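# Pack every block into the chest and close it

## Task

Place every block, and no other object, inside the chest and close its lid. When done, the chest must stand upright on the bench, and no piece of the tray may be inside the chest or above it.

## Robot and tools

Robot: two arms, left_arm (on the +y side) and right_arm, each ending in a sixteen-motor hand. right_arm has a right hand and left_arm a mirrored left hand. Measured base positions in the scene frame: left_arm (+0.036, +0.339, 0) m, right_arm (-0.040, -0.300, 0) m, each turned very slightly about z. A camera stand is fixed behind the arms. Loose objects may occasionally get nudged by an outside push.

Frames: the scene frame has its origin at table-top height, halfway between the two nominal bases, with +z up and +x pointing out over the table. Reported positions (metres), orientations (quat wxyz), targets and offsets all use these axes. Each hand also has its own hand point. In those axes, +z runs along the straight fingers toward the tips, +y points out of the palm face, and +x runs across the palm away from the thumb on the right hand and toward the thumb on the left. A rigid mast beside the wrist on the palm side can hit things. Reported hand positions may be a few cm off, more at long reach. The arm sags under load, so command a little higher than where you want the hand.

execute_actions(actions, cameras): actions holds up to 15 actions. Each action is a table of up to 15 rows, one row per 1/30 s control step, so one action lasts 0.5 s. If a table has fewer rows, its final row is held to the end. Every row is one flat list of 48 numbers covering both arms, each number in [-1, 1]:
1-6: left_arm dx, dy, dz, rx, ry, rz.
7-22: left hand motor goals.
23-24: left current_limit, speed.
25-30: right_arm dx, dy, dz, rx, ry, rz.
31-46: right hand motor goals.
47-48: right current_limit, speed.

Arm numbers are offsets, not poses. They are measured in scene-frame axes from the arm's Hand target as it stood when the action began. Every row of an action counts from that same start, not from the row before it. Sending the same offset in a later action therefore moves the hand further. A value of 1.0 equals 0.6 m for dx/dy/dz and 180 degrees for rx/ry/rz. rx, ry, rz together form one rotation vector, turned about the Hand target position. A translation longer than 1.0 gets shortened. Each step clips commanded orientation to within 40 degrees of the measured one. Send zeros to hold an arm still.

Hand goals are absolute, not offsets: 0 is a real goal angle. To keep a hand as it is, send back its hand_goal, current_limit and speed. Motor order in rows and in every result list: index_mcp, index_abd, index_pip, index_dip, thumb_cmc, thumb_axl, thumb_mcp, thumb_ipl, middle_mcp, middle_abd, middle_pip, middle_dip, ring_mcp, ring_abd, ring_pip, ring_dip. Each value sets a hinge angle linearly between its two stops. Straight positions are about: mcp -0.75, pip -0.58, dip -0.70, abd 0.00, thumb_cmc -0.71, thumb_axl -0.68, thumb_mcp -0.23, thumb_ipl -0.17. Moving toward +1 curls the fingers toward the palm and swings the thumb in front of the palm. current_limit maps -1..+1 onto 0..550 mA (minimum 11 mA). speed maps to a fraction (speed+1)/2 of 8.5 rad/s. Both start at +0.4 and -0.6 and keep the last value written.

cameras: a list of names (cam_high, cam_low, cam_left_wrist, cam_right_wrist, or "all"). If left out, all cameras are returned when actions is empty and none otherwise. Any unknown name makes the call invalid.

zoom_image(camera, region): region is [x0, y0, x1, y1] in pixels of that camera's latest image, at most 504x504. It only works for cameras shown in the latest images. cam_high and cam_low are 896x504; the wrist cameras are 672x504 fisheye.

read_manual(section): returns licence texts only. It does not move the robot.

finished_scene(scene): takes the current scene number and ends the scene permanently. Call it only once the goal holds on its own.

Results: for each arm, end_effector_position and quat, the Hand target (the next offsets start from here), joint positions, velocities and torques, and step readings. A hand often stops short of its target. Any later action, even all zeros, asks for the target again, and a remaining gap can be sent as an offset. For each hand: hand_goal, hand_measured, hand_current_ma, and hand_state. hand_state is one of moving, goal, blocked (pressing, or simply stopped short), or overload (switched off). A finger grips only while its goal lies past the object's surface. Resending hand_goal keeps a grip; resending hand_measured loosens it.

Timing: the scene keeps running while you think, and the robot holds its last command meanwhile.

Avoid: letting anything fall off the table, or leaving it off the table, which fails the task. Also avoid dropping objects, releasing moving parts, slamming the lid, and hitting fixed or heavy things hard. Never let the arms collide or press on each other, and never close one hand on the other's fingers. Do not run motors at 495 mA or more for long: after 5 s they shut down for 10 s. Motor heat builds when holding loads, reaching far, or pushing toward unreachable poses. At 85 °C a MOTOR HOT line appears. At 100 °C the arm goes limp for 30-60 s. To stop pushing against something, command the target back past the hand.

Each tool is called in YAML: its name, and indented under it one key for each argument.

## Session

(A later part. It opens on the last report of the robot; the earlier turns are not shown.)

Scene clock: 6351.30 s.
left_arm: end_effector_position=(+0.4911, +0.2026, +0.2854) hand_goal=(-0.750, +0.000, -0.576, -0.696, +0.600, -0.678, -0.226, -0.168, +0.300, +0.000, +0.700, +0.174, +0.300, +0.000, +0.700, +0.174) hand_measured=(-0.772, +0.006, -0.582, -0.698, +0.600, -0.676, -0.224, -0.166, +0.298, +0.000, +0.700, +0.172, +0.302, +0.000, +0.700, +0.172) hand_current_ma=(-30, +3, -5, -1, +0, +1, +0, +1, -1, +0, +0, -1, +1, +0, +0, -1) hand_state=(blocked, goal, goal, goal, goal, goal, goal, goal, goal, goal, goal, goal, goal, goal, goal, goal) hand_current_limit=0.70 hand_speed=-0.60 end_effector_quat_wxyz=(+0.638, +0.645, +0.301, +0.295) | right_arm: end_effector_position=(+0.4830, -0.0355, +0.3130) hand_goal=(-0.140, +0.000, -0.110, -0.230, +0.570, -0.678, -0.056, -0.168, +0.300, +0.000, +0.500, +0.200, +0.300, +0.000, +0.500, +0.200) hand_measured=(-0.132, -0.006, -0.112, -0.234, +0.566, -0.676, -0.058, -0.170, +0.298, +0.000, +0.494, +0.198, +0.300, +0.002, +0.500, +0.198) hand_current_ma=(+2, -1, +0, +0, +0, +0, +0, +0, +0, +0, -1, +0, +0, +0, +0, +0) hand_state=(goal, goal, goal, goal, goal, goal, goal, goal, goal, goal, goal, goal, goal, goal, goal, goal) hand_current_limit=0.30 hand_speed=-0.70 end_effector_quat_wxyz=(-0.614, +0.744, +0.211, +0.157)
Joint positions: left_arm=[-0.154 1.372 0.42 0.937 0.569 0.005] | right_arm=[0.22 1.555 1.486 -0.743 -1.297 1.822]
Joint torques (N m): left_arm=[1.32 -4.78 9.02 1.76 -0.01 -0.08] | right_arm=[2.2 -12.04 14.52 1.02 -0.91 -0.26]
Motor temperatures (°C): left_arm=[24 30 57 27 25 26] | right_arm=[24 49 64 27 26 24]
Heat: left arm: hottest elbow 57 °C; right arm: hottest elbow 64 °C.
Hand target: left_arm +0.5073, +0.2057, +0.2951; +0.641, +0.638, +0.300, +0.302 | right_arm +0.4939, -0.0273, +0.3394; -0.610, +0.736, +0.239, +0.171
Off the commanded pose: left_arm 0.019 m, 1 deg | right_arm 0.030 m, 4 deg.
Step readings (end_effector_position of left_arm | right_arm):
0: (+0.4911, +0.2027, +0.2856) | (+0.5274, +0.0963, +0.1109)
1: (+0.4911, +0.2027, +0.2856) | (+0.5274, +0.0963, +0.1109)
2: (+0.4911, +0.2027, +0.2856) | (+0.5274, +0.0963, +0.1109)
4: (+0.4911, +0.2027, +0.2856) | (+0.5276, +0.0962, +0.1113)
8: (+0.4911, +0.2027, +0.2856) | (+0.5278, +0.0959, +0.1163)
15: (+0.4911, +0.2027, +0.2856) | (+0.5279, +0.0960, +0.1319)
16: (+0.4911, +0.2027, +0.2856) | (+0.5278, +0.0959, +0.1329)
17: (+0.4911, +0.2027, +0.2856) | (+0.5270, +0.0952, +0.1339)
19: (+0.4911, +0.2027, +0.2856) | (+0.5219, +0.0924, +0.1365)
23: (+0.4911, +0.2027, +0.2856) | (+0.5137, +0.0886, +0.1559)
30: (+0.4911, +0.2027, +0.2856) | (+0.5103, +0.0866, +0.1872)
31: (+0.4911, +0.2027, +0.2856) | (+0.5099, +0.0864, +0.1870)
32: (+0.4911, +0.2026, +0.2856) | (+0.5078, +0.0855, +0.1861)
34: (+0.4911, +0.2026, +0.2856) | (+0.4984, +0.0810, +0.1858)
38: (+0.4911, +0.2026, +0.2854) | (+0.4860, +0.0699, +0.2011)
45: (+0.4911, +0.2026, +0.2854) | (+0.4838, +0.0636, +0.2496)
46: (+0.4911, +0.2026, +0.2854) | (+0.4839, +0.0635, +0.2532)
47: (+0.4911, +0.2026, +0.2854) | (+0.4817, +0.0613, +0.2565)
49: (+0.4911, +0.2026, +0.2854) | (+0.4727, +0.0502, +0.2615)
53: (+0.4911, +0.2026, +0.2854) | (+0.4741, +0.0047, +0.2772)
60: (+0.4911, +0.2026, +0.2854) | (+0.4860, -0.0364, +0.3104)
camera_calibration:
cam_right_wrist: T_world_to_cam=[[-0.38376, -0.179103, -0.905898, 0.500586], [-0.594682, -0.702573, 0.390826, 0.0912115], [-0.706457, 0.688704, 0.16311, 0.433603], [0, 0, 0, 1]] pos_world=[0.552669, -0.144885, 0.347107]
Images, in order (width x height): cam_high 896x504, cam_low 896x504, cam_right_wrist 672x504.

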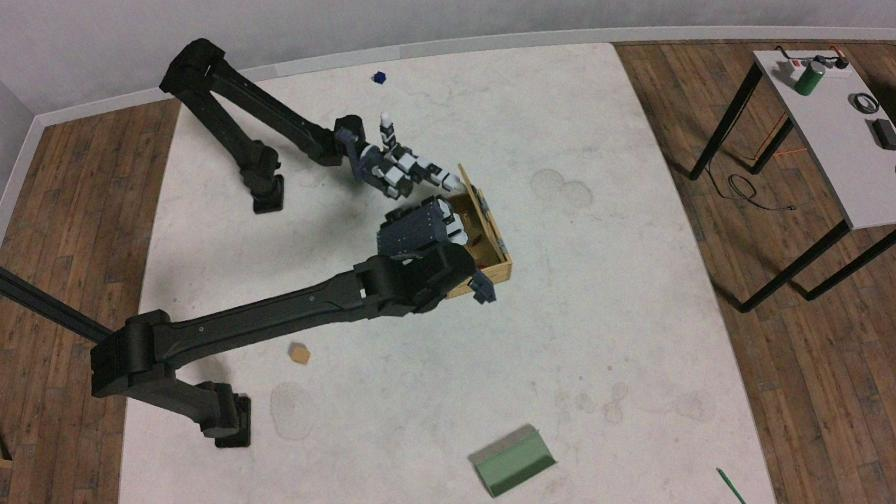

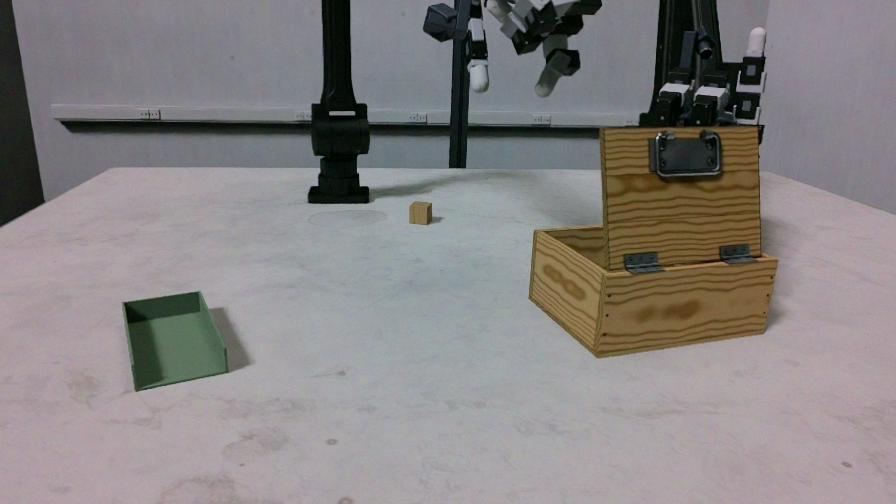

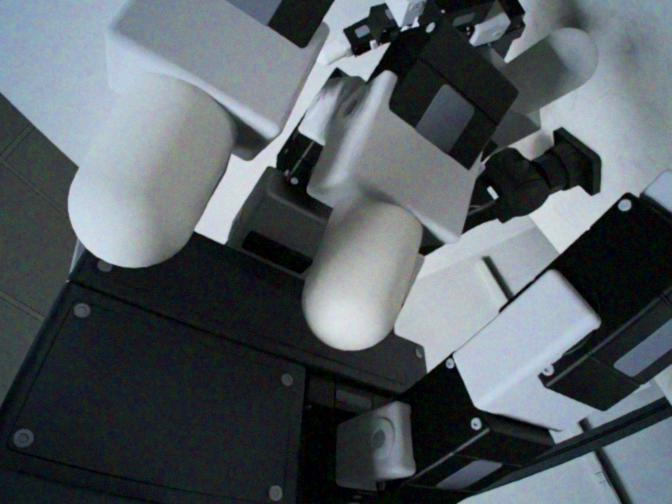

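execute_actions:
  actions:
    - [[0,0,0,0,0,0,-0.75,0,-0.576,-0.696,0.6,-0.678,-0.226,-0.168,0.3,0,0.7,0.174,0.3,0,0.7,0.174,0.7,-0.6,-0.1,-0.0245,-0.02,-0.0078,0.0358,-0.0002,-0.14,0,-0.11,-0.23,0.571,-0.678,-0.056,-0.168,0.3,0,0.5,0.2,0.3,0,0.5,0.2,0.3,-0.7]]
    - [[0,0,0,0,0,0,-0.75,0,-0.576,-0.696,0.6,-0.678,-0.226,-0.168,0.3,0,0.7,0.174,0.3,0,0.7,0.174,0.7,-0.6,-0.1,-0.0245,-0.03,-0.0078,0.0358,-0.0002,-0.14,0,-0.11,-0.23,0.571,-0.678,-0.056,-0.168,0.3,0,0.5,0.2,0.3,0,0.5,0.2,0.3,-0.7]]
    - [[0,0,0,0,0,0,-0.75,0,-0.576,-0.696,0.6,-0.678,-0.226,-0.168,0.3,0,0.7,0.174,0.3,0,0.7,0.174,0.7,-0.6,-0.1,-0.0245,-0.03,-0.0078,0.0358,-0.0002,-0.14,0,-0.11,-0.23,0.571,-0.678,-0.056,-0.168,0.3,0,0.5,0.2,0.3,0,0.5,0.2,0.3,-0.7]]
    - [[0,0,0,0,0,0,-0.75,0,-0.576,-0.696,0.6,-0.678,-0.226,-0.168,0.3,0,0.7,0.174,0.3,0,0.7,0.174,0.7,-0.6,-0.1,-0.0245,-0.03,-0.0078,0.0358,-0.0002,-0.14,0,-0.11,-0.23,0.571,-0.678,-0.056,-0.168,0.3,0,0.5,0.2,0.3,0,0.5,0.2,0.3,-0.7]]
    - [[0,0,0,0,0,0,-0.75,0,-0.576,-0.696,0.6,-0.678,-0.226,-0.168,0.3,0,0.7,0.174,0.3,0,0.7,0.174,0.7,-0.6,-0.1,-0.0245,-0.03,-0.0078,0.0358,-0.0002,-0.14,0,-0.11,-0.23,0.571,-0.678,-0.056,-0.168,0.3,0,0.5,0.2,0.3,0,0.5,0.2,0.3,-0.7]]
  cameras: ["cam_low", "cam_high", "cam_right_wrist"]

zoom_image:
  camera: "cam_high"
  region: [380, 140, 560, 310]

Scene clock: 6400.43 s.
left_arm: end_effector_position=(+0.4911, +0.2026, +0.2854) hand_goal=(-0.750, +0.000, -0.576, -0.696, +0.600, -0.678, -0.226, -0.168, +0.300, +0.000, +0.700, +0.174, +0.300, +0.000, +0.700, +0.174) hand_measured=(-0.772, +0.006, -0.582, -0.698, +0.600, -0.676, -0.224, -0.166, +0.298, +0.000, +0.700, +0.172, +0.302, +0.000, +0.700, +0.172) hand_current_ma=(-30, +3, -5, -1, +0, +1, +0, +1, -1, +0, +0, -1, +1, +0, +0, -1) hand_state=(blocked, goal, goal, goal, goal, goal, goal, goal, goal, goal, goal, goal, goal, goal, goal, goal) hand_current_limit=0.70 hand_speed=-0.60 end_effector_quat_wxyz=(+0.638, +0.645, +0.301, +0.295) | right_arm: end_effector_position=(+0.1929, -0.0992, +0.2516) hand_goal=(-0.140, +0.000, -0.110, -0.230, +0.570, -0.678, -0.056, -0.168, +0.300, +0.000, +0.500, +0.200, +0.300, +0.000, +0.500, +0.200) hand_measured=(-0.132, -0.002, -0.112, -0.234, +0.570, -0.676, -0.058, -0.170, +0.298, +0.000, +0.494, +0.198, +0.300, +0.002, +0.500, +0.198) hand_current_ma=(+2, +0, +0, +0, +0, +0, +0, +0, +0, +0, -1, +0, +0, +0, +0, +0) hand_state=(goal, goal, goal, goal, goal, goal, goal, goal, goal, goal, goal, goal, goal, goal, goal, goal) hand_current_limit=0.30 hand_speed=-0.70 end_effector_quat_wxyz=(-0.605, +0.792, +0.065, -0.061)
Joint positions: left_arm=[-0.154 1.372 0.42 0.937 0.569 0.005] | right_arm=[0.221 1.073 0.958 -1.324 -1.304 1.727]
Joint torques (N m): left_arm=[1.61 -4.6 9.01 1.81 -0.01 -0.07] | right_arm=[0.85 -4.66 8.96 0.25 -1.11 -0.11]
Motor temperatures (°C): left_arm=[24 30 57 27 25 26] | right_arm=[24 46 67 26 27 24]
Heat: left arm: hottest elbow 57 °C; right arm: hottest elbow 67 °C.
Hand target: left_arm +0.5073, +0.2057, +0.2951; +0.641, +0.638, +0.300, +0.302 | right_arm +0.1938, -0.1007, +0.2555; -0.607, +0.790, +0.070, -0.054
Off the commanded pose: left_arm 0.019 m, 1 deg | right_arm 0.004 m, 1 deg.
Step readings (end_effector_position of left_arm | right_arm):
0: (+0.4911, +0.2026, +0.2854) | (+0.4831, -0.0355, +0.3130)
1: (+0.4911, +0.2026, +0.2854) | (+0.4828, -0.0356, +0.3128)
2: (+0.4911, +0.2026, +0.2854) | (+0.4810, -0.0360, +0.3119)
4: (+0.4911, +0.2026, +0.2854) | (+0.4724, -0.0379, +0.3096)
8: (+0.4911, +0.2026, +0.2854) | (+0.4511, -0.0427, +0.3075)
15: (+0.4911, +0.2026, +0.2854) | (+0.4383, -0.0456, +0.3185)
16: (+0.4911, +0.2026, +0.2854) | (+0.4375, -0.0458, +0.3184)
17: (+0.4911, +0.2026, +0.2854) | (+0.4348, -0.0464, +0.3166)
19: (+0.4911, +0.2026, +0.2854) | (+0.4202, -0.0497, +0.3084)
23: (+0.4911, +0.2026, +0.2854) | (+0.3894, -0.0561, +0.2948)
30: (+0.4911, +0.2026, +0.2854) | (+0.3785, -0.0584, +0.3008)
31: (+0.4911, +0.2026, +0.2854) | (+0.3777, -0.0586, +0.3010)
32: (+0.4911, +0.2026, +0.2854) | (+0.3749, -0.0592, +0.2997)
34: (+0.4911, +0.2026, +0.2854) | (+0.3597, -0.0625, +0.2923)
38: (+0.4911, +0.2026, +0.2854) | (+0.3281, -0.0694, +0.2802)
45: (+0.4911, +0.2026, +0.2854) | (+0.3171, -0.0717, +0.2851)
46: (+0.4911, +0.2026, +0.2854) | (+0.3163, -0.0719, +0.2849)
47: (+0.4911, +0.2026, +0.2854) | (+0.3136, -0.0724, +0.2836)
49: (+0.4911, +0.2026, +0.2854) | (+0.2987, -0.0757, +0.2760)
53: (+0.4911, +0.2026, +0.2854) | (+0.2669, -0.0827, +0.2640)
60: (+0.4911, +0.2026, +0.2854) | (+0.2554, -0.0853, +0.2686)
61: (+0.4911, +0.2026, +0.2854) | (+0.2546, -0.0855, +0.2683)
62: (+0.4911, +0.2026, +0.2854) | (+0.2518, -0.0860, +0.2669)
64: (+0.4911, +0.2026, +0.2854) | (+0.2378, -0.0890, +0.2599)
68: (+0.4911, +0.2026, +0.2854) | (+0.2057, -0.0962, +0.2480)
75: (+0.4911, +0.2026, +0.2854) | (+0.1937, -0.0989, +0.2518)
camera_calibration:
cam_right_wrist: T_world_to_cam=[[-0.77152, -0.28591, -0.568341, 0.301605], [-0.281889, -0.64723, 0.70826, -0.236765], [-0.570346, 0.706646, 0.418756, 0.193687], [0, 0, 0, 1]] pos_world=[0.276422, -0.203877, 0.257998]
Images, in order (width x height): cam_high 896x504, cam_low 896x504, cam_right_wrist 672x504.

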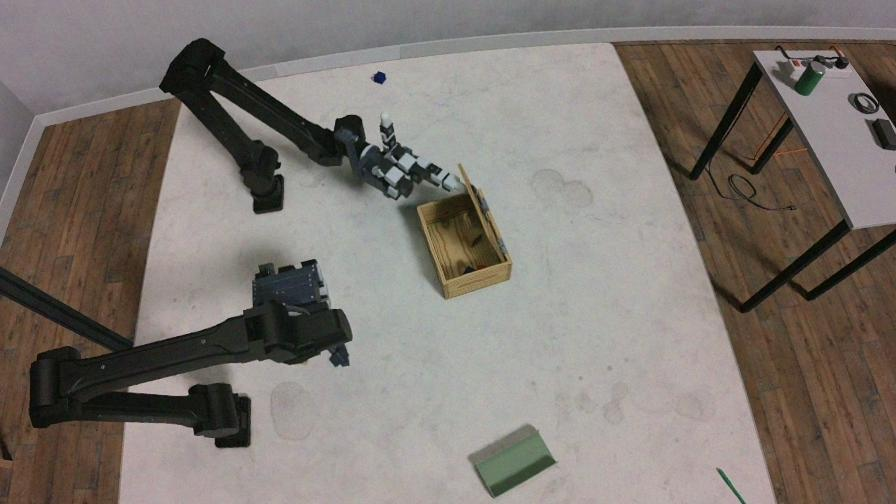

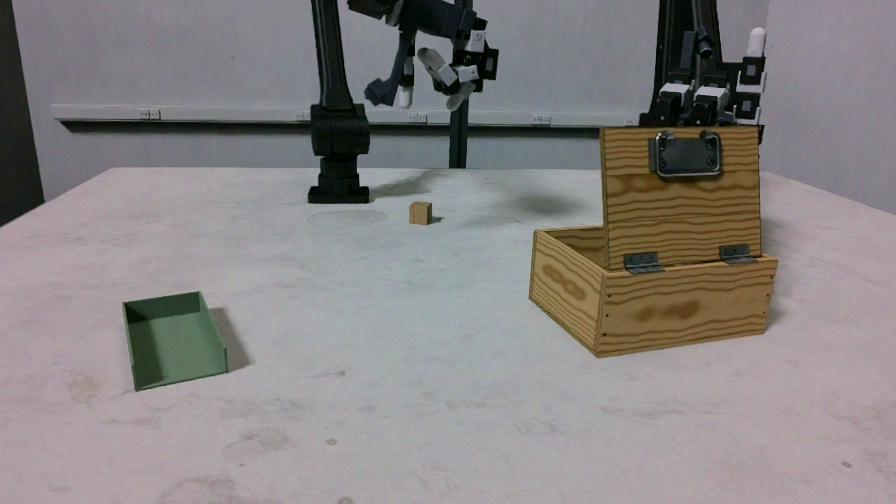

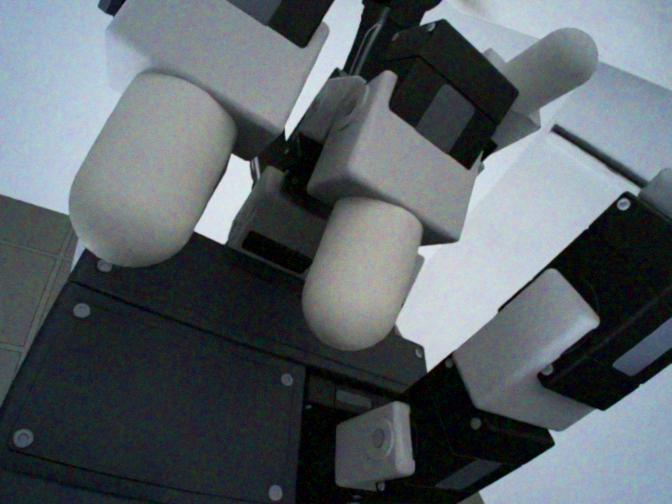

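Scaled by 2.800.

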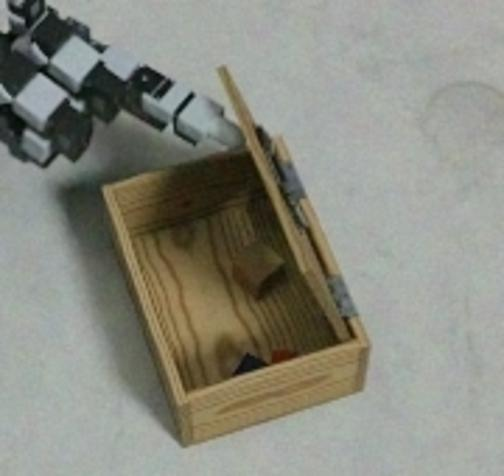

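zoom_image:
  camera: "cam_low"
  region: [380, 180, 460, 240]

zoom_image:
  camera: "cam_high"
  region: [240, 300, 360, 400]

Scaled by 6.300.

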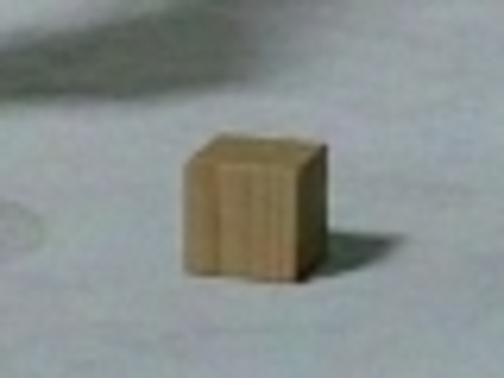

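Scaled by 4.200.

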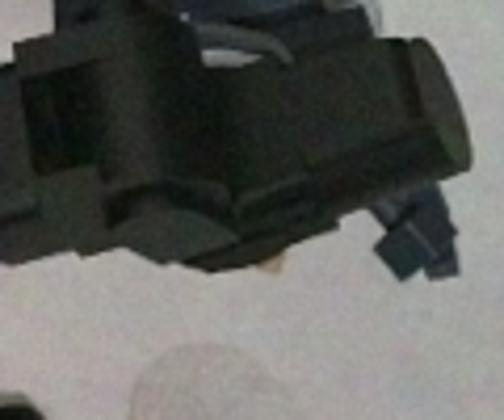

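zoom_image:
  camera: "cam_low"
  region: [340, 0, 520, 130]

Scaled by 2.800.

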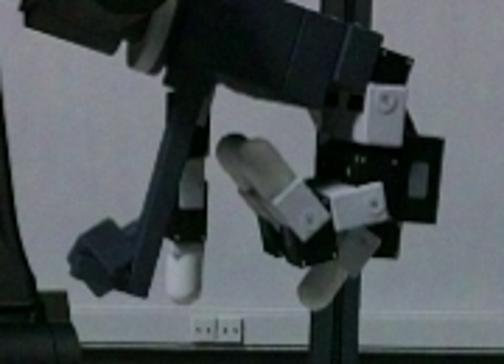

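execute_actions:
  actions:
    - [[0,0,0,0,0,0,-0.75,0,-0.576,-0.696,0.6,-0.678,-0.226,-0.168,0.3,0,0.7,0.174,0.3,0,0.7,0.174,0.7,-0.6,-0.027,0,-0.1,0,0,-0.042,-0.14,0,-0.21,-0.333,0.571,-0.678,-0.056,-0.168,0.3,0,0.5,0.2,0.3,0,0.5,0.2,0.3,-0.7]]
    - [[0,0,0,0,0,0,-0.75,0,-0.576,-0.696,0.6,-0.678,-0.226,-0.168,0.3,0,0.7,0.174,0.3,0,0.7,0.174,0.7,-0.6,-0.026,0,-0.1,0,0,-0.0417,-0.14,0,-0.21,-0.333,0.571,-0.678,-0.056,-0.168,0.3,0,0.5,0.2,0.3,0,0.5,0.2,0.3,-0.7]]
  cameras: ["cam_low", "cam_high"]

zoom_image:
  camera: "cam_low"
  region: [340, 100, 500, 240]

Scene clock: 6515.37 s.
left_arm: end_effector_position=(+0.4911, +0.2026, +0.2854) hand_goal=(-0.750, +0.000, -0.576, -0.696, +0.600, -0.678, -0.226, -0.168, +0.300, +0.000, +0.700, +0.174, +0.300, +0.000, +0.700, +0.174) hand_measured=(-0.772, +0.006, -0.582, -0.698, +0.600, -0.676, -0.224, -0.166, +0.298, +0.000, +0.700, +0.172, +0.302, +0.000, +0.700, +0.172) hand_current_ma=(-30, +3, -5, -1, +0, +1, +0, +1, -1, +0, +0, -1, +1, +0, +0, -1) hand_state=(blocked, goal, goal, goal, goal, goal, goal, goal, goal, goal, goal, goal, goal, goal, goal, goal) hand_current_limit=0.70 hand_speed=-0.60 end_effector_quat_wxyz=(+0.638, +0.645, +0.301, +0.295) | right_arm: end_effector_position=(+0.1606, -0.1054, +0.1331) hand_goal=(-0.140, +0.000, -0.210, -0.334, +0.570, -0.678, -0.056, -0.168, +0.300, +0.000, +0.500, +0.200, +0.300, +0.000, +0.500, +0.200) hand_measured=(-0.132, -0.002, -0.206, -0.332, +0.570, -0.676, -0.058, -0.170, +0.298, +0.000, +0.494, +0.198, +0.300, +0.002, +0.500, +0.198) hand_current_ma=(+2, +0, +0, +0, +0, +0, +0, +0, +0, +0, -1, +0, +0, +0, +0, +0) hand_state=(goal, goal, goal, goal, goal, goal, goal, goal, goal, goal, goal, goal, goal, goal, goal, goal) hand_current_limit=0.30 hand_speed=-0.70 end_effector_quat_wxyz=(-0.608, +0.793, +0.029, -0.024)
Joint positions: left_arm=[-0.154 1.372 0.42 0.937 0.569 0.005] | right_arm=[0.221 0.944 0.537 -0.68 -1.272 2.076]
Joint torques (N m): left_arm=[1.79 -4.54 8.98 1.78 -0.01 -0.1] | right_arm=[2.2 -1.61 8.91 1.4 -0.99 0.12]
Motor temperatures (°C): left_arm=[24 30 57 27 25 26] | right_arm=[24 42 55 26 29 24]
Heat: left arm: hottest elbow 57 °C; right arm: hottest elbow 55 °C.
Hand target: left_arm +0.5073, +0.2057, +0.2951; +0.641, +0.638, +0.300, +0.302 | right_arm +0.1620, -0.1008, +0.1353; -0.608, +0.792, -0.035, +0.027
Off the commanded pose: left_arm 0.019 m, 1 deg | right_arm 0.005 m, 9 deg.
joint sent to its limit (right arm) — joint 6 (wrist roll), upper limit. The joint targets are off in orientation, not in position.
Step readings (end_effector_position of left_arm | right_arm):
0: (+0.4911, +0.2026, +0.2854) | (+0.1930, -0.0992, +0.2516)
1: (+0.4911, +0.2026, +0.2854) | (+0.1926, -0.0992, +0.2509)
2: (+0.4911, +0.2026, +0.2854) | (+0.1927, -0.0984, +0.2482)
4: (+0.4911, +0.2026, +0.2854) | (+0.1895, -0.0983, +0.2323)
8: (+0.4911, +0.2026, +0.2854) | (+0.1749, -0.1014, +0.1956)
15: (+0.4911, +0.2026, +0.2854) | (+0.1786, -0.1010, +0.1888)
16: (+0.4911, +0.2026, +0.2854) | (+0.1790, -0.1010, +0.1897)
17: (+0.4911, +0.2026, +0.2854) | (+0.1795, -0.1006, +0.1885)
19: (+0.4911, +0.2026, +0.2854) | (+0.1768, -0.1016, +0.1762)
23: (+0.4911, +0.2026, +0.2854) | (+0.1597, -0.1063, +0.1417)
30: (+0.4911, +0.2026, +0.2854) | (+0.1595, -0.1057, +0.1327)
Images, in order (width x height): cam_high 896x504, cam_low 896x504.

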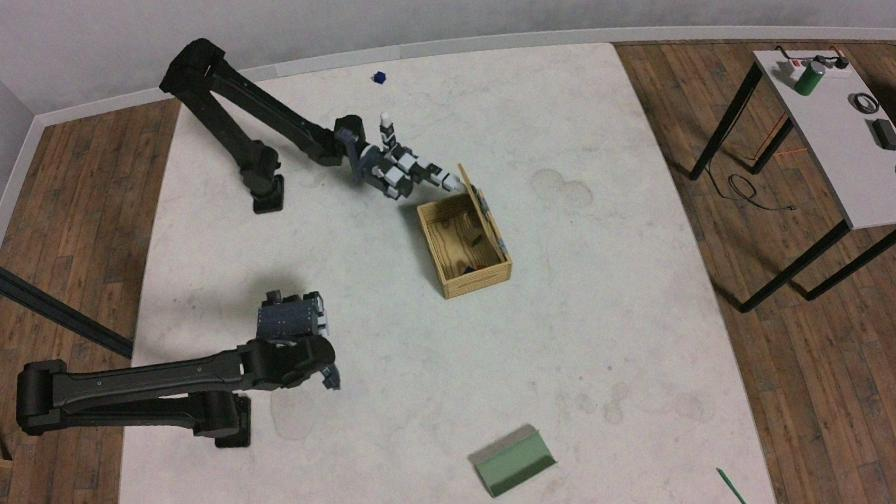

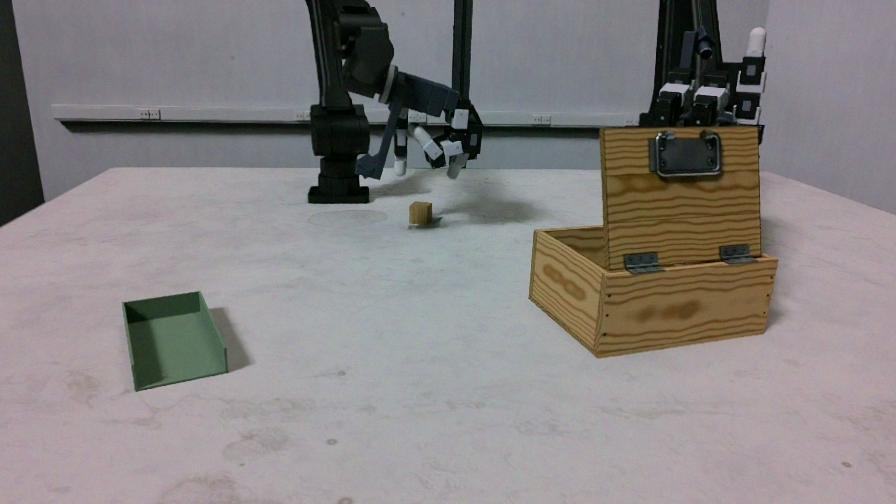

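Scaled by 3.150.

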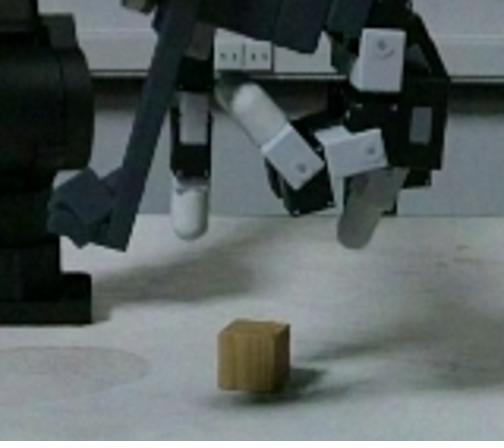

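execute_actions:
  actions:
    - [[0,0,0,0,0,0,-0.75,0,-0.576,-0.696,0.6,-0.678,-0.226,-0.168,0.3,0,0.7,0.174,0.3,0,0.7,0.174,0.7,-0.6,-0.03,0.0055,-0.06,0,0,0.0667,-0.14,0,-0.21,-0.333,0.571,-0.678,-0.056,-0.168,0.3,0,0.5,0.2,0.3,0,0.5,0.2,0.3,-0.7]]
  cameras: ["cam_low", "cam_high"]

zoom_image:
  camera: "cam_low"
  region: [340, 120, 500, 240]

zoom_image:
  camera: "cam_high"
  region: [220, 270, 360, 400]

Scene clock: 6538.63 s.
left_arm: end_effector_position=(+0.4911, +0.2026, +0.2854) hand_goal=(-0.750, +0.000, -0.576, -0.696, +0.600, -0.678, -0.226, -0.168, +0.300, +0.000, +0.700, +0.174, +0.300, +0.000, +0.700, +0.174) hand_measured=(-0.772, +0.006, -0.582, -0.698, +0.600, -0.676, -0.224, -0.166, +0.298, +0.000, +0.700, +0.172, +0.302, +0.000, +0.700, +0.172) hand_current_ma=(-30, +3, -5, -1, +0, +1, +0, +1, -1, +0, +0, -1, +1, +0, +0, -1) hand_state=(blocked, goal, goal, goal, goal, goal, goal, goal, goal, goal, goal, goal, goal, goal, goal, goal) hand_current_limit=0.70 hand_speed=-0.60 end_effector_quat_wxyz=(+0.638, +0.645, +0.301, +0.295) | right_arm: end_effector_position=(+0.1438, -0.1007, +0.0990) hand_goal=(-0.140, +0.000, -0.210, -0.334, +0.570, -0.678, -0.056, -0.168, +0.300, +0.000, +0.500, +0.200, +0.300, +0.000, +0.500, +0.200) hand_measured=(-0.132, -0.002, -0.206, -0.332, +0.570, -0.676, -0.058, -0.170, +0.298, +0.000, +0.494, +0.198, +0.300, +0.002, +0.500, +0.198) hand_current_ma=(+2, +0, +0, +0, +0, +0, +0, +0, +0, +0, -1, +0, +0, +0, +0, +0) hand_state=(goal, goal, goal, goal, goal, goal, goal, goal, goal, goal, goal, goal, goal, goal, goal, goal) hand_current_limit=0.30 hand_speed=-0.70 end_effector_quat_wxyz=(-0.608, +0.792, +0.045, -0.035)
Joint positions: left_arm=[-0.154 1.372 0.42 0.937 0.569 0.005] | right_arm=[0.257 0.973 0.453 -0.573 -1.275 2.067]
Joint torques (N m): left_arm=[1.79 -4.54 9.01 1.78 -0.03 -0.08] | right_arm=[2.43 -1.44 8.17 1.39 -0.9 0.1]
Motor temperatures (°C): left_arm=[24 30 57 27 25 26] | right_arm=[24 42 54 26 28 24]
Heat: left arm: hottest elbow 57 °C; right arm: hottest elbow 54 °C.
Hand target: left_arm +0.5073, +0.2057, +0.2951; +0.641, +0.638, +0.300, +0.302 | right_arm +0.1440, -0.0974, +0.0995; -0.608, +0.792, +0.048, -0.037
Off the commanded pose: left_arm 0.019 m, 1 deg | right_arm 0.003 m, 0 deg.
Step readings (end_effector_position of left_arm | right_arm):
0: (+0.4911, +0.2026, +0.2854) | (+0.1605, -0.1054, +0.1331)
1: (+0.4911, +0.2026, +0.2854) | (+0.1604, -0.1053, +0.1330)
2: (+0.4911, +0.2026, +0.2854) | (+0.1600, -0.1050, +0.1319)
4: (+0.4911, +0.2026, +0.2854) | (+0.1565, -0.1045, +0.1254)
8: (+0.4911, +0.2026, +0.2854) | (+0.1417, -0.1042, +0.1058)
15: (+0.4911, +0.2026, +0.2854) | (+0.1417, -0.1015, +0.0986)
Images, in order (width x height): cam_high 896x504, cam_low 896x504.

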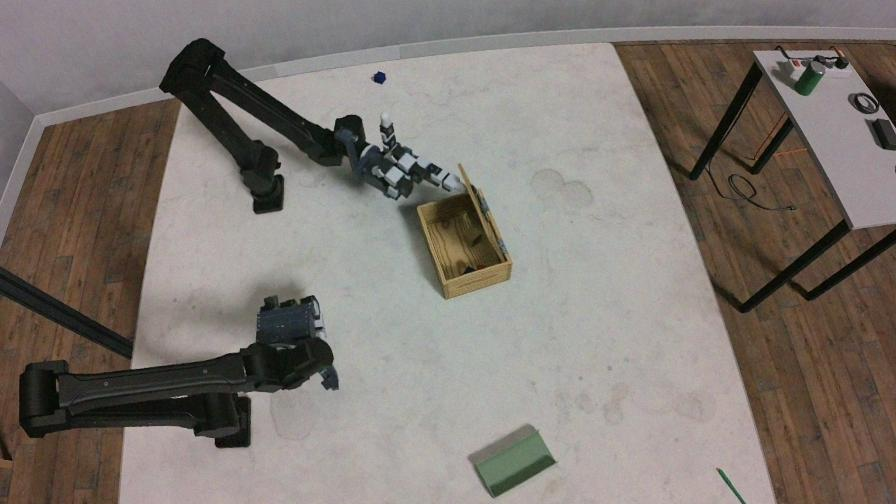

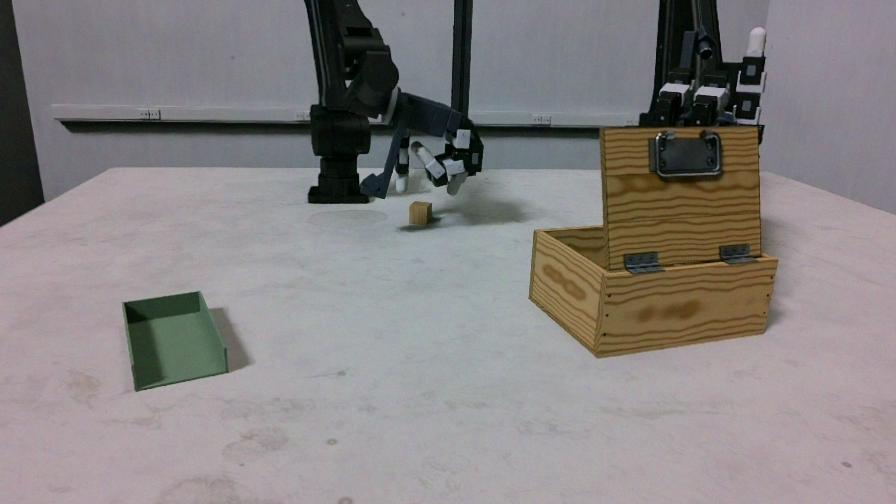

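Scaled by 3.150.

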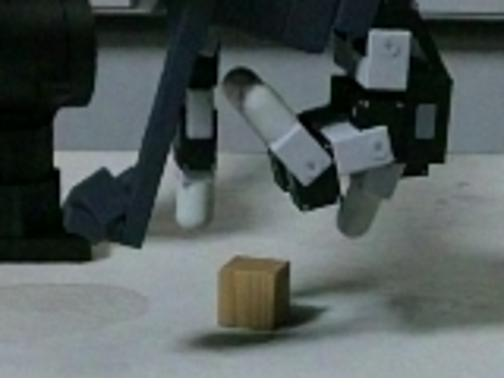

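Scaled by 3.600.

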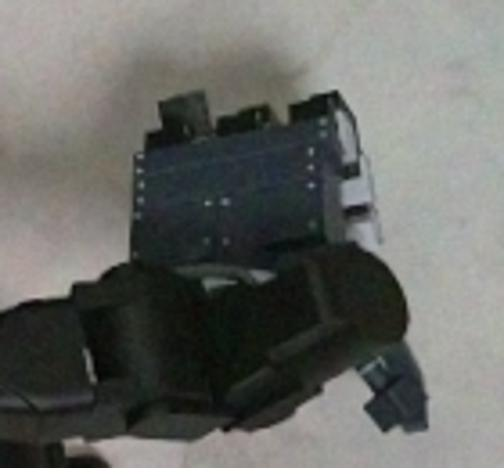

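execute_actions:
  actions:
    - [[0,0,0,0,0,0,-0.75,0,-0.576,-0.696,0.6,-0.678,-0.226,-0.168,0.3,0,0.7,0.174,0.3,0,0.7,0.174,0.7,-0.6,0,-0.004,-0.045,0,0,0,-0.14,0,-0.21,-0.333,0.571,-0.678,-0.056,-0.168,0.3,0,0.5,0.2,0.3,0,0.5,0.2,0.3,-0.7]]
    - [[0,0,0,0,0,0,-0.75,0,-0.576,-0.696,0.6,-0.678,-0.226,-0.168,0.3,0,0.7,0.174,0.3,0,0.7,0.174,0.7,-0.6,0,0,-0.036,0,0,0,-0.14,0,-0.21,-0.333,0.571,-0.678,-0.056,-0.168,0.3,0,0.5,0.2,0.3,0,0.5,0.2,0.3,-0.7]]
  cameras: ["cam_low", "cam_high"]

zoom_image:
  camera: "cam_low"
  region: [370, 150, 490, 240]

Scene clock: 6563.67 s.
left_arm: end_effector_position=(+0.4911, +0.2026, +0.2854) hand_goal=(-0.750, +0.000, -0.576, -0.696, +0.600, -0.678, -0.226, -0.168, +0.300, +0.000, +0.700, +0.174, +0.300, +0.000, +0.700, +0.174) hand_measured=(-0.772, +0.006, -0.582, -0.698, +0.600, -0.676, -0.224, -0.166, +0.298, +0.000, +0.700, +0.172, +0.302, +0.000, +0.700, +0.172) hand_current_ma=(-30, +3, -5, -1, +0, +1, +0, +1, -1, +0, +0, -1, +1, +0, +0, -1) hand_state=(blocked, goal, goal, goal, goal, goal, goal, goal, goal, goal, goal, goal, goal, goal, goal, goal) hand_current_limit=0.70 hand_speed=-0.60 end_effector_quat_wxyz=(+0.638, +0.645, +0.301, +0.295) | right_arm: end_effector_position=(+0.1423, -0.1004, +0.0540) hand_goal=(-0.140, +0.000, -0.210, -0.334, +0.570, -0.678, -0.056, -0.168, +0.300, +0.000, +0.500, +0.200, +0.300, +0.000, +0.500, +0.200) hand_measured=(-0.130, -0.012, -0.198, -0.326, +0.570, -0.676, -0.058, -0.170, +0.298, +0.000, +0.494, +0.198, +0.300, +0.002, +0.500, +0.198) hand_current_ma=(+3, -3, +4, +2, +0, +0, +0, +0, +0, +0, -1, +0, +0, +0, +0, +0) hand_state=(goal, goal, goal, goal, goal, goal, goal, goal, goal, goal, goal, goal, goal, goal, goal, goal) hand_current_limit=0.30 hand_speed=-0.70 end_effector_quat_wxyz=(-0.609, +0.791, +0.046, -0.041)
Joint positions: left_arm=[-0.154 1.372 0.42 0.937 0.569 0.005] | right_arm=[0.257 1.103 0.381 -0.394 -1.283 2.051]
Joint torques (N m): left_arm=[1.61 -4.66 9.01 1.77 -0.02 -0.08] | right_arm=[1.61 -1.73 6.75 1.57 -0.76 -0.01]
Motor temperatures (°C): left_arm=[24 30 58 27 25 26] | right_arm=[24 41 53 26 28 24]
Heat: left arm: hottest elbow 58 °C; right arm: hottest elbow 53 °C.
Hand target: left_arm +0.5073, +0.2057, +0.2951; +0.641, +0.638, +0.300, +0.302 | right_arm +0.1439, -0.0998, +0.0508; -0.608, +0.792, +0.048, -0.037
Off the commanded pose: left_arm 0.019 m, 1 deg | right_arm 0.004 m, 0 deg.
Step readings (end_effector_position of left_arm | right_arm):
0: (+0.4911, +0.2026, +0.2854) | (+0.1438, -0.1007, +0.0990)
1: (+0.4911, +0.2026, +0.2854) | (+0.1438, -0.1007, +0.0988)
2: (+0.4911, +0.2026, +0.2854) | (+0.1440, -0.1006, +0.0980)
4: (+0.4911, +0.2026, +0.2854) | (+0.1436, -0.1007, +0.0929)
8: (+0.4911, +0.2026, +0.2854) | (+0.1381, -0.1022, +0.0777)
15: (+0.4911, +0.2026, +0.2854) | (+0.1391, -0.1020, +0.0718)
16: (+0.4911, +0.2026, +0.2854) | (+0.1395, -0.1019, +0.0719)
17: (+0.4911, +0.2026, +0.2854) | (+0.1402, -0.1016, +0.0712)
19: (+0.4911, +0.2026, +0.2854) | (+0.1416, -0.1013, +0.0675)
23: (+0.4911, +0.2026, +0.2854) | (+0.1390, -0.1020, +0.0558)
30: (+0.4911, +0.2026, +0.2854) | (+0.1409, -0.1007, +0.0538)
Images, in order (width x height): cam_high 896x504, cam_low 896x504.

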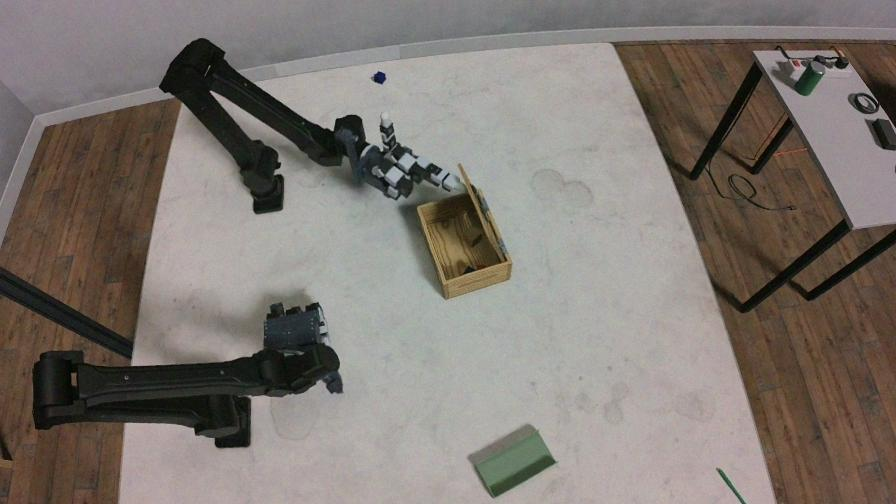

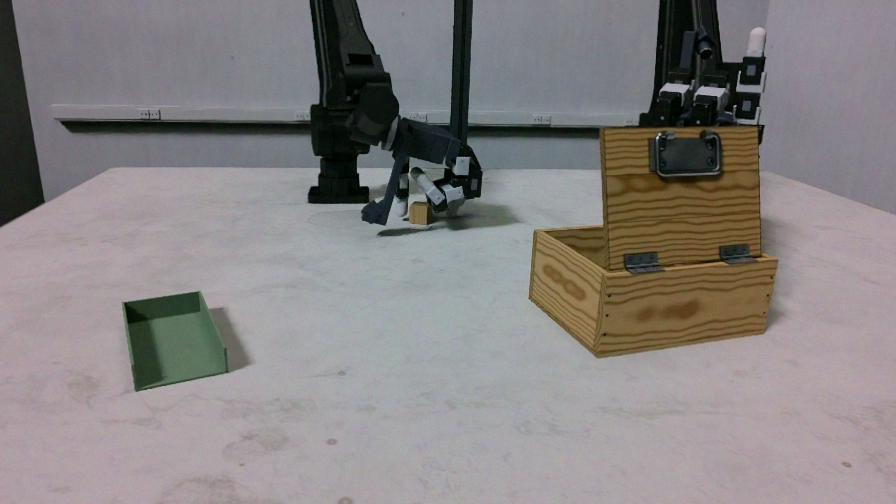

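Scaled by 4.200.

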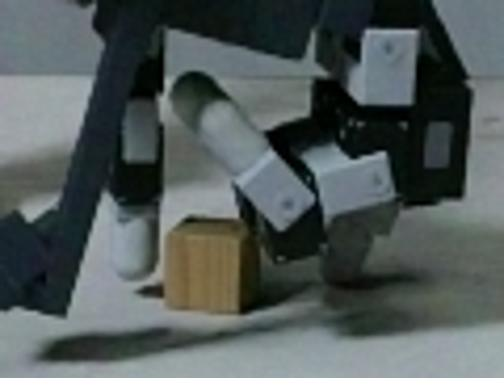

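execute_actions:
  actions:
    - [[0,0,0,0,0,0,-0.75,0,-0.576,-0.696,0.6,-0.678,-0.226,-0.168,0.3,0,0.7,0.174,0.3,0,0.7,0.174,0.7,-0.6,-0.009,-0.001,0.006,0,0,0,-0.14,0,-0.21,-0.333,0.571,-0.678,-0.056,-0.168,0.3,0,0.5,0.2,0.3,0,0.5,0.2,0.2,-0.8]]
    - [[0,0,0,0,0,0,-0.75,0,-0.576,-0.696,0.6,-0.678,-0.226,-0.168,0.3,0,0.7,0.174,0.3,0,0.7,0.174,0.7,-0.6,0,0,0,0,0,0,0.1,0,-0.21,-0.333,0.571,-0.678,-0.056,-0.168,0.3,0,0.5,0.2,0.3,0,0.5,0.2,0.2,-0.8]]
  cameras: ["cam_low"]

zoom_image:
  camera: "cam_low"
  region: [370, 150, 490, 240]

Scene clock: 6597.00 s.
left_arm: end_effector_position=(+0.4911, +0.2026, +0.2854) hand_goal=(-0.750, +0.000, -0.576, -0.696, +0.600, -0.678, -0.226, -0.168, +0.300, +0.000, +0.700, +0.174, +0.300, +0.000, +0.700, +0.174) hand_measured=(-0.772, +0.006, -0.582, -0.698, +0.600, -0.676, -0.224, -0.166, +0.298, +0.000, +0.700, +0.172, +0.302, +0.000, +0.700, +0.172) hand_current_ma=(-30, +3, -5, -1, +0, +1, +0, +1, -1, +0, +0, -1, +1, +0, +0, -1) hand_state=(blocked, goal, goal, goal, goal, goal, goal, goal, goal, goal, goal, goal, goal, goal, goal, goal) hand_current_limit=0.70 hand_speed=-0.60 end_effector_quat_wxyz=(+0.638, +0.645, +0.301, +0.295) | right_arm: end_effector_position=(+0.1390, -0.1016, +0.0537) hand_goal=(+0.100, +0.000, -0.210, -0.334, +0.570, -0.678, -0.056, -0.168, +0.300, +0.000, +0.500, +0.200, +0.300, +0.000, +0.500, +0.200) hand_measured=(+0.094, +0.002, -0.214, -0.334, +0.570, -0.676, -0.058, -0.170, +0.298, +0.000, +0.494, +0.198, +0.300, +0.002, +0.500, +0.198) hand_current_ma=(-2, +0, +0, +0, +0, +0, +0, +0, +0, +0, -1, +0, +0, +0, +0, +0) hand_state=(goal, goal, goal, goal, goal, goal, goal, goal, goal, goal, goal, goal, goal, goal, goal, goal) hand_current_limit=0.20 hand_speed=-0.80 end_effector_quat_wxyz=(-0.608, +0.792, +0.045, -0.039)
Joint positions: left_arm=[-0.154 1.372 0.42 0.937 0.569 0.005] | right_arm=[0.257 1.087 0.371 -0.394 -1.28 2.057]
Joint torques (N m): left_arm=[1.61 -4.6 8.98 1.76 -0.02 -0.08] | right_arm=[1.96 -2.84 6.9 1.13 -0.82 0.05]
Motor temperatures (°C): left_arm=[24 30 58 27 25 26] | right_arm=[24 41 52 26 28 24]
Heat: left arm: hottest elbow 58 °C; right arm: hottest elbow 52 °C.
Hand target: left_arm +0.5073, +0.2057, +0.2951; +0.641, +0.638, +0.300, +0.302 | right_arm +0.1386, -0.1004, +0.0545; -0.608, +0.792, +0.048, -0.037
Off the commanded pose: left_arm 0.019 m, 1 deg | right_arm 0.001 m, 0 deg.
Step readings (end_effector_position of left_arm | right_arm):
0: (+0.4911, +0.2026, +0.2854) | (+0.1423, -0.1004, +0.0540)
1: (+0.4911, +0.2026, +0.2854) | (+0.1423, -0.1004, +0.0540)
2: (+0.4911, +0.2026, +0.2854) | (+0.1419, -0.1005, +0.0537)
4: (+0.4911, +0.2026, +0.2854) | (+0.1417, -0.1005, +0.0538)
8: (+0.4911, +0.2026, +0.2854) | (+0.1405, -0.1009, +0.0541)
15: (+0.4911, +0.2026, +0.2854) | (+0.1401, -0.1011, +0.0542)
16: (+0.4911, +0.2026, +0.2854) | (+0.1401, -0.1011, +0.0542)
17: (+0.4911, +0.2026, +0.2854) | (+0.1401, -0.1011, +0.0542)
19: (+0.4911, +0.2026, +0.2854) | (+0.1401, -0.1010, +0.0545)
23: (+0.4911, +0.2026, +0.2854) | (+0.1397, -0.1008, +0.0551)
30: (+0.4911, +0.2026, +0.2854) | (+0.1390, -0.1016, +0.0537)
Images, in order (width x height): cam_low 896x504.

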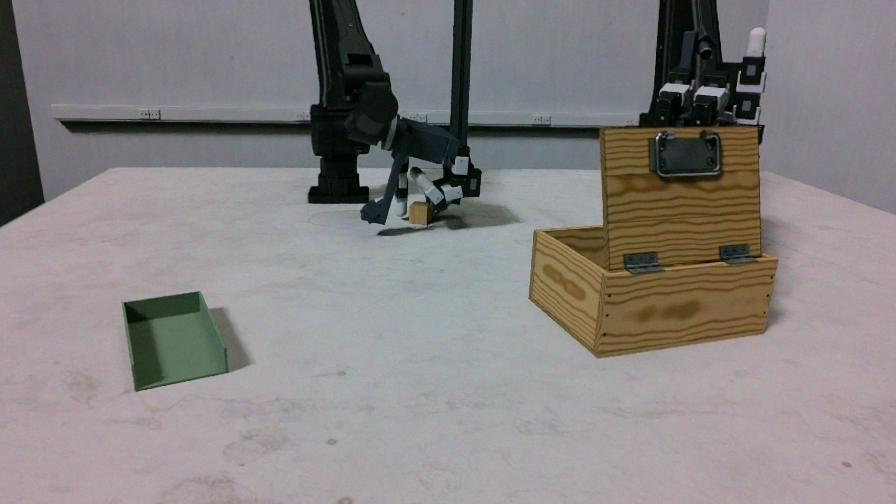

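Scaled by 4.200.

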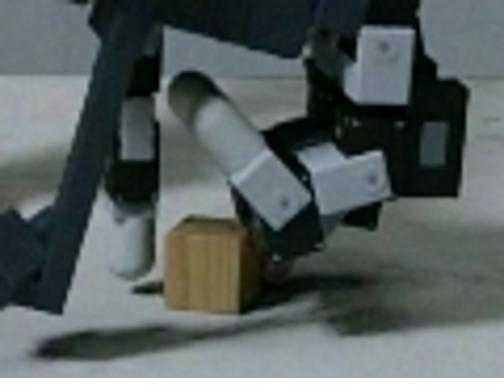

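execute_actions:
  actions:
    - [[0,0,0,0,0,0,-0.75,0,-0.576,-0.696,0.6,-0.678,-0.226,-0.168,0.3,0,0.7,0.174,0.3,0,0.7,0.174,0.7,-0.6,0,0,0,0,0,0,0.3,0,-0.18,-0.3,0.571,-0.678,-0.056,-0.168,0.3,0,0.5,0.2,0.3,0,0.5,0.2,0.2,-0.85]]
    - [[0,0,0,0,0,0,-0.75,0,-0.576,-0.696,0.6,-0.678,-0.226,-0.168,0.3,0,0.7,0.174,0.3,0,0.7,0.174,0.7,-0.6,0,0,0,0,0,0,0.3,0,-0.18,-0.3,0.571,-0.678,-0.03,-0.15,0.3,0,0.5,0.2,0.3,0,0.5,0.2,0.3,-0.85]]
  cameras: ["cam_low"]

zoom_image:
  camera: "cam_low"
  region: [370, 150, 490, 240]

Scene clock: 6610.83 s.
left_arm: end_effector_position=(+0.4911, +0.2026, +0.2854) hand_goal=(-0.750, +0.000, -0.576, -0.696, +0.600, -0.678, -0.226, -0.168, +0.300, +0.000, +0.700, +0.174, +0.300, +0.000, +0.700, +0.174) hand_measured=(-0.772, +0.006, -0.582, -0.698, +0.600, -0.676, -0.224, -0.166, +0.298, +0.000, +0.700, +0.172, +0.302, +0.000, +0.700, +0.172) hand_current_ma=(-30, +3, -5, -1, +0, +1, +0, +1, -1, +0, +0, -1, +1, +0, +0, -1) hand_state=(blocked, goal, goal, goal, goal, goal, goal, goal, goal, goal, goal, goal, goal, goal, goal, goal) hand_current_limit=0.70 hand_speed=-0.60 end_effector_quat_wxyz=(+0.638, +0.645, +0.301, +0.295) | right_arm: end_effector_position=(+0.1382, -0.1020, +0.0528) hand_goal=(+0.300, +0.000, -0.180, -0.300, +0.570, -0.678, -0.030, -0.150, +0.300, +0.000, +0.500, +0.200, +0.300, +0.000, +0.500, +0.200) hand_measured=(+0.296, +0.002, -0.184, -0.304, +0.570, -0.676, -0.032, -0.152, +0.298, +0.000, +0.494, +0.198, +0.300, +0.002, +0.500, +0.198) hand_current_ma=(-1, +0, -1, +0, +0, +0, +0, +0, +0, +0, -1, +0, +0, +0, +0, +0) hand_state=(goal, goal, goal, goal, goal, goal, goal, goal, goal, goal, goal, goal, goal, goal, goal, goal) hand_current_limit=0.30 hand_speed=-0.85 end_effector_quat_wxyz=(-0.607, +0.792, +0.044, -0.040)
Joint positions: left_arm=[-0.154 1.372 0.42 0.937 0.569 0.005] | right_arm=[0.257 1.087 0.369 -0.394 -1.278 2.057]
Joint torques (N m): left_arm=[1.55 -4.37 9.03 1.77 0 -0.07] | right_arm=[1.9 -2.78 7.02 1.13 -0.86 0.05]
Motor temperatures (°C): left_arm=[24 30 58 27 25 26] | right_arm=[24 41 52 26 28 24]
Heat: left arm: hottest elbow 58 °C; right arm: hottest elbow 52 °C.
Hand target: left_arm +0.5073, +0.2057, +0.2951; +0.641, +0.638, +0.300, +0.302 | right_arm +0.1386, -0.1004, +0.0545; -0.608, +0.792, +0.048, -0.037
Off the commanded pose: left_arm 0.019 m, 1 deg | right_arm 0.002 m, 1 deg.
Step readings (end_effector_position of left_arm | right_arm):
0: (+0.4911, +0.2026, +0.2854) | (+0.1390, -0.1016, +0.0537)
1: (+0.4911, +0.2026, +0.2854) | (+0.1390, -0.1016, +0.0537)
2: (+0.4911, +0.2026, +0.2854) | (+0.1390, -0.1016, +0.0537)
4: (+0.4911, +0.2026, +0.2854) | (+0.1388, -0.1018, +0.0533)
8: (+0.4911, +0.2026, +0.2854) | (+0.1382, -0.1020, +0.0528)
15: (+0.4911, +0.2026, +0.2854) | (+0.1382, -0.1020, +0.0528)
16: (+0.4911, +0.2026, +0.2854) | (+0.1382, -0.1020, +0.0528)
17: (+0.4911, +0.2026, +0.2854) | (+0.1382, -0.1020, +0.0528)
19: (+0.4911, +0.2026, +0.2854) | (+0.1382, -0.1020, +0.0528)
23: (+0.4911, +0.2026, +0.2854) | (+0.1382, -0.1020, +0.0528)
30: (+0.4911, +0.2026, +0.2854) | (+0.1382, -0.1020, +0.0528)
Images, in order (width x height): cam_low 896x504.

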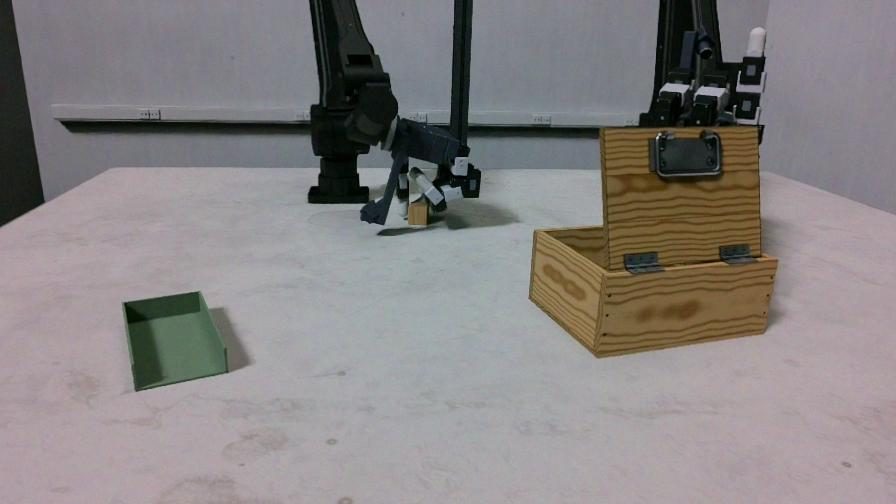

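Scaled by 4.200.

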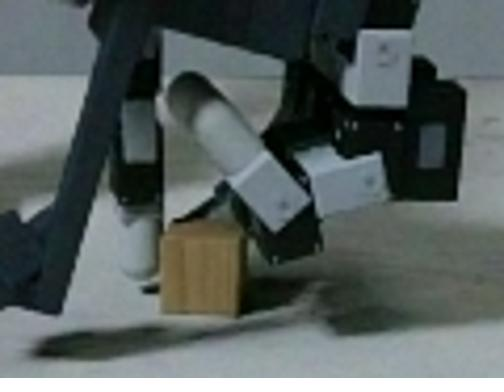

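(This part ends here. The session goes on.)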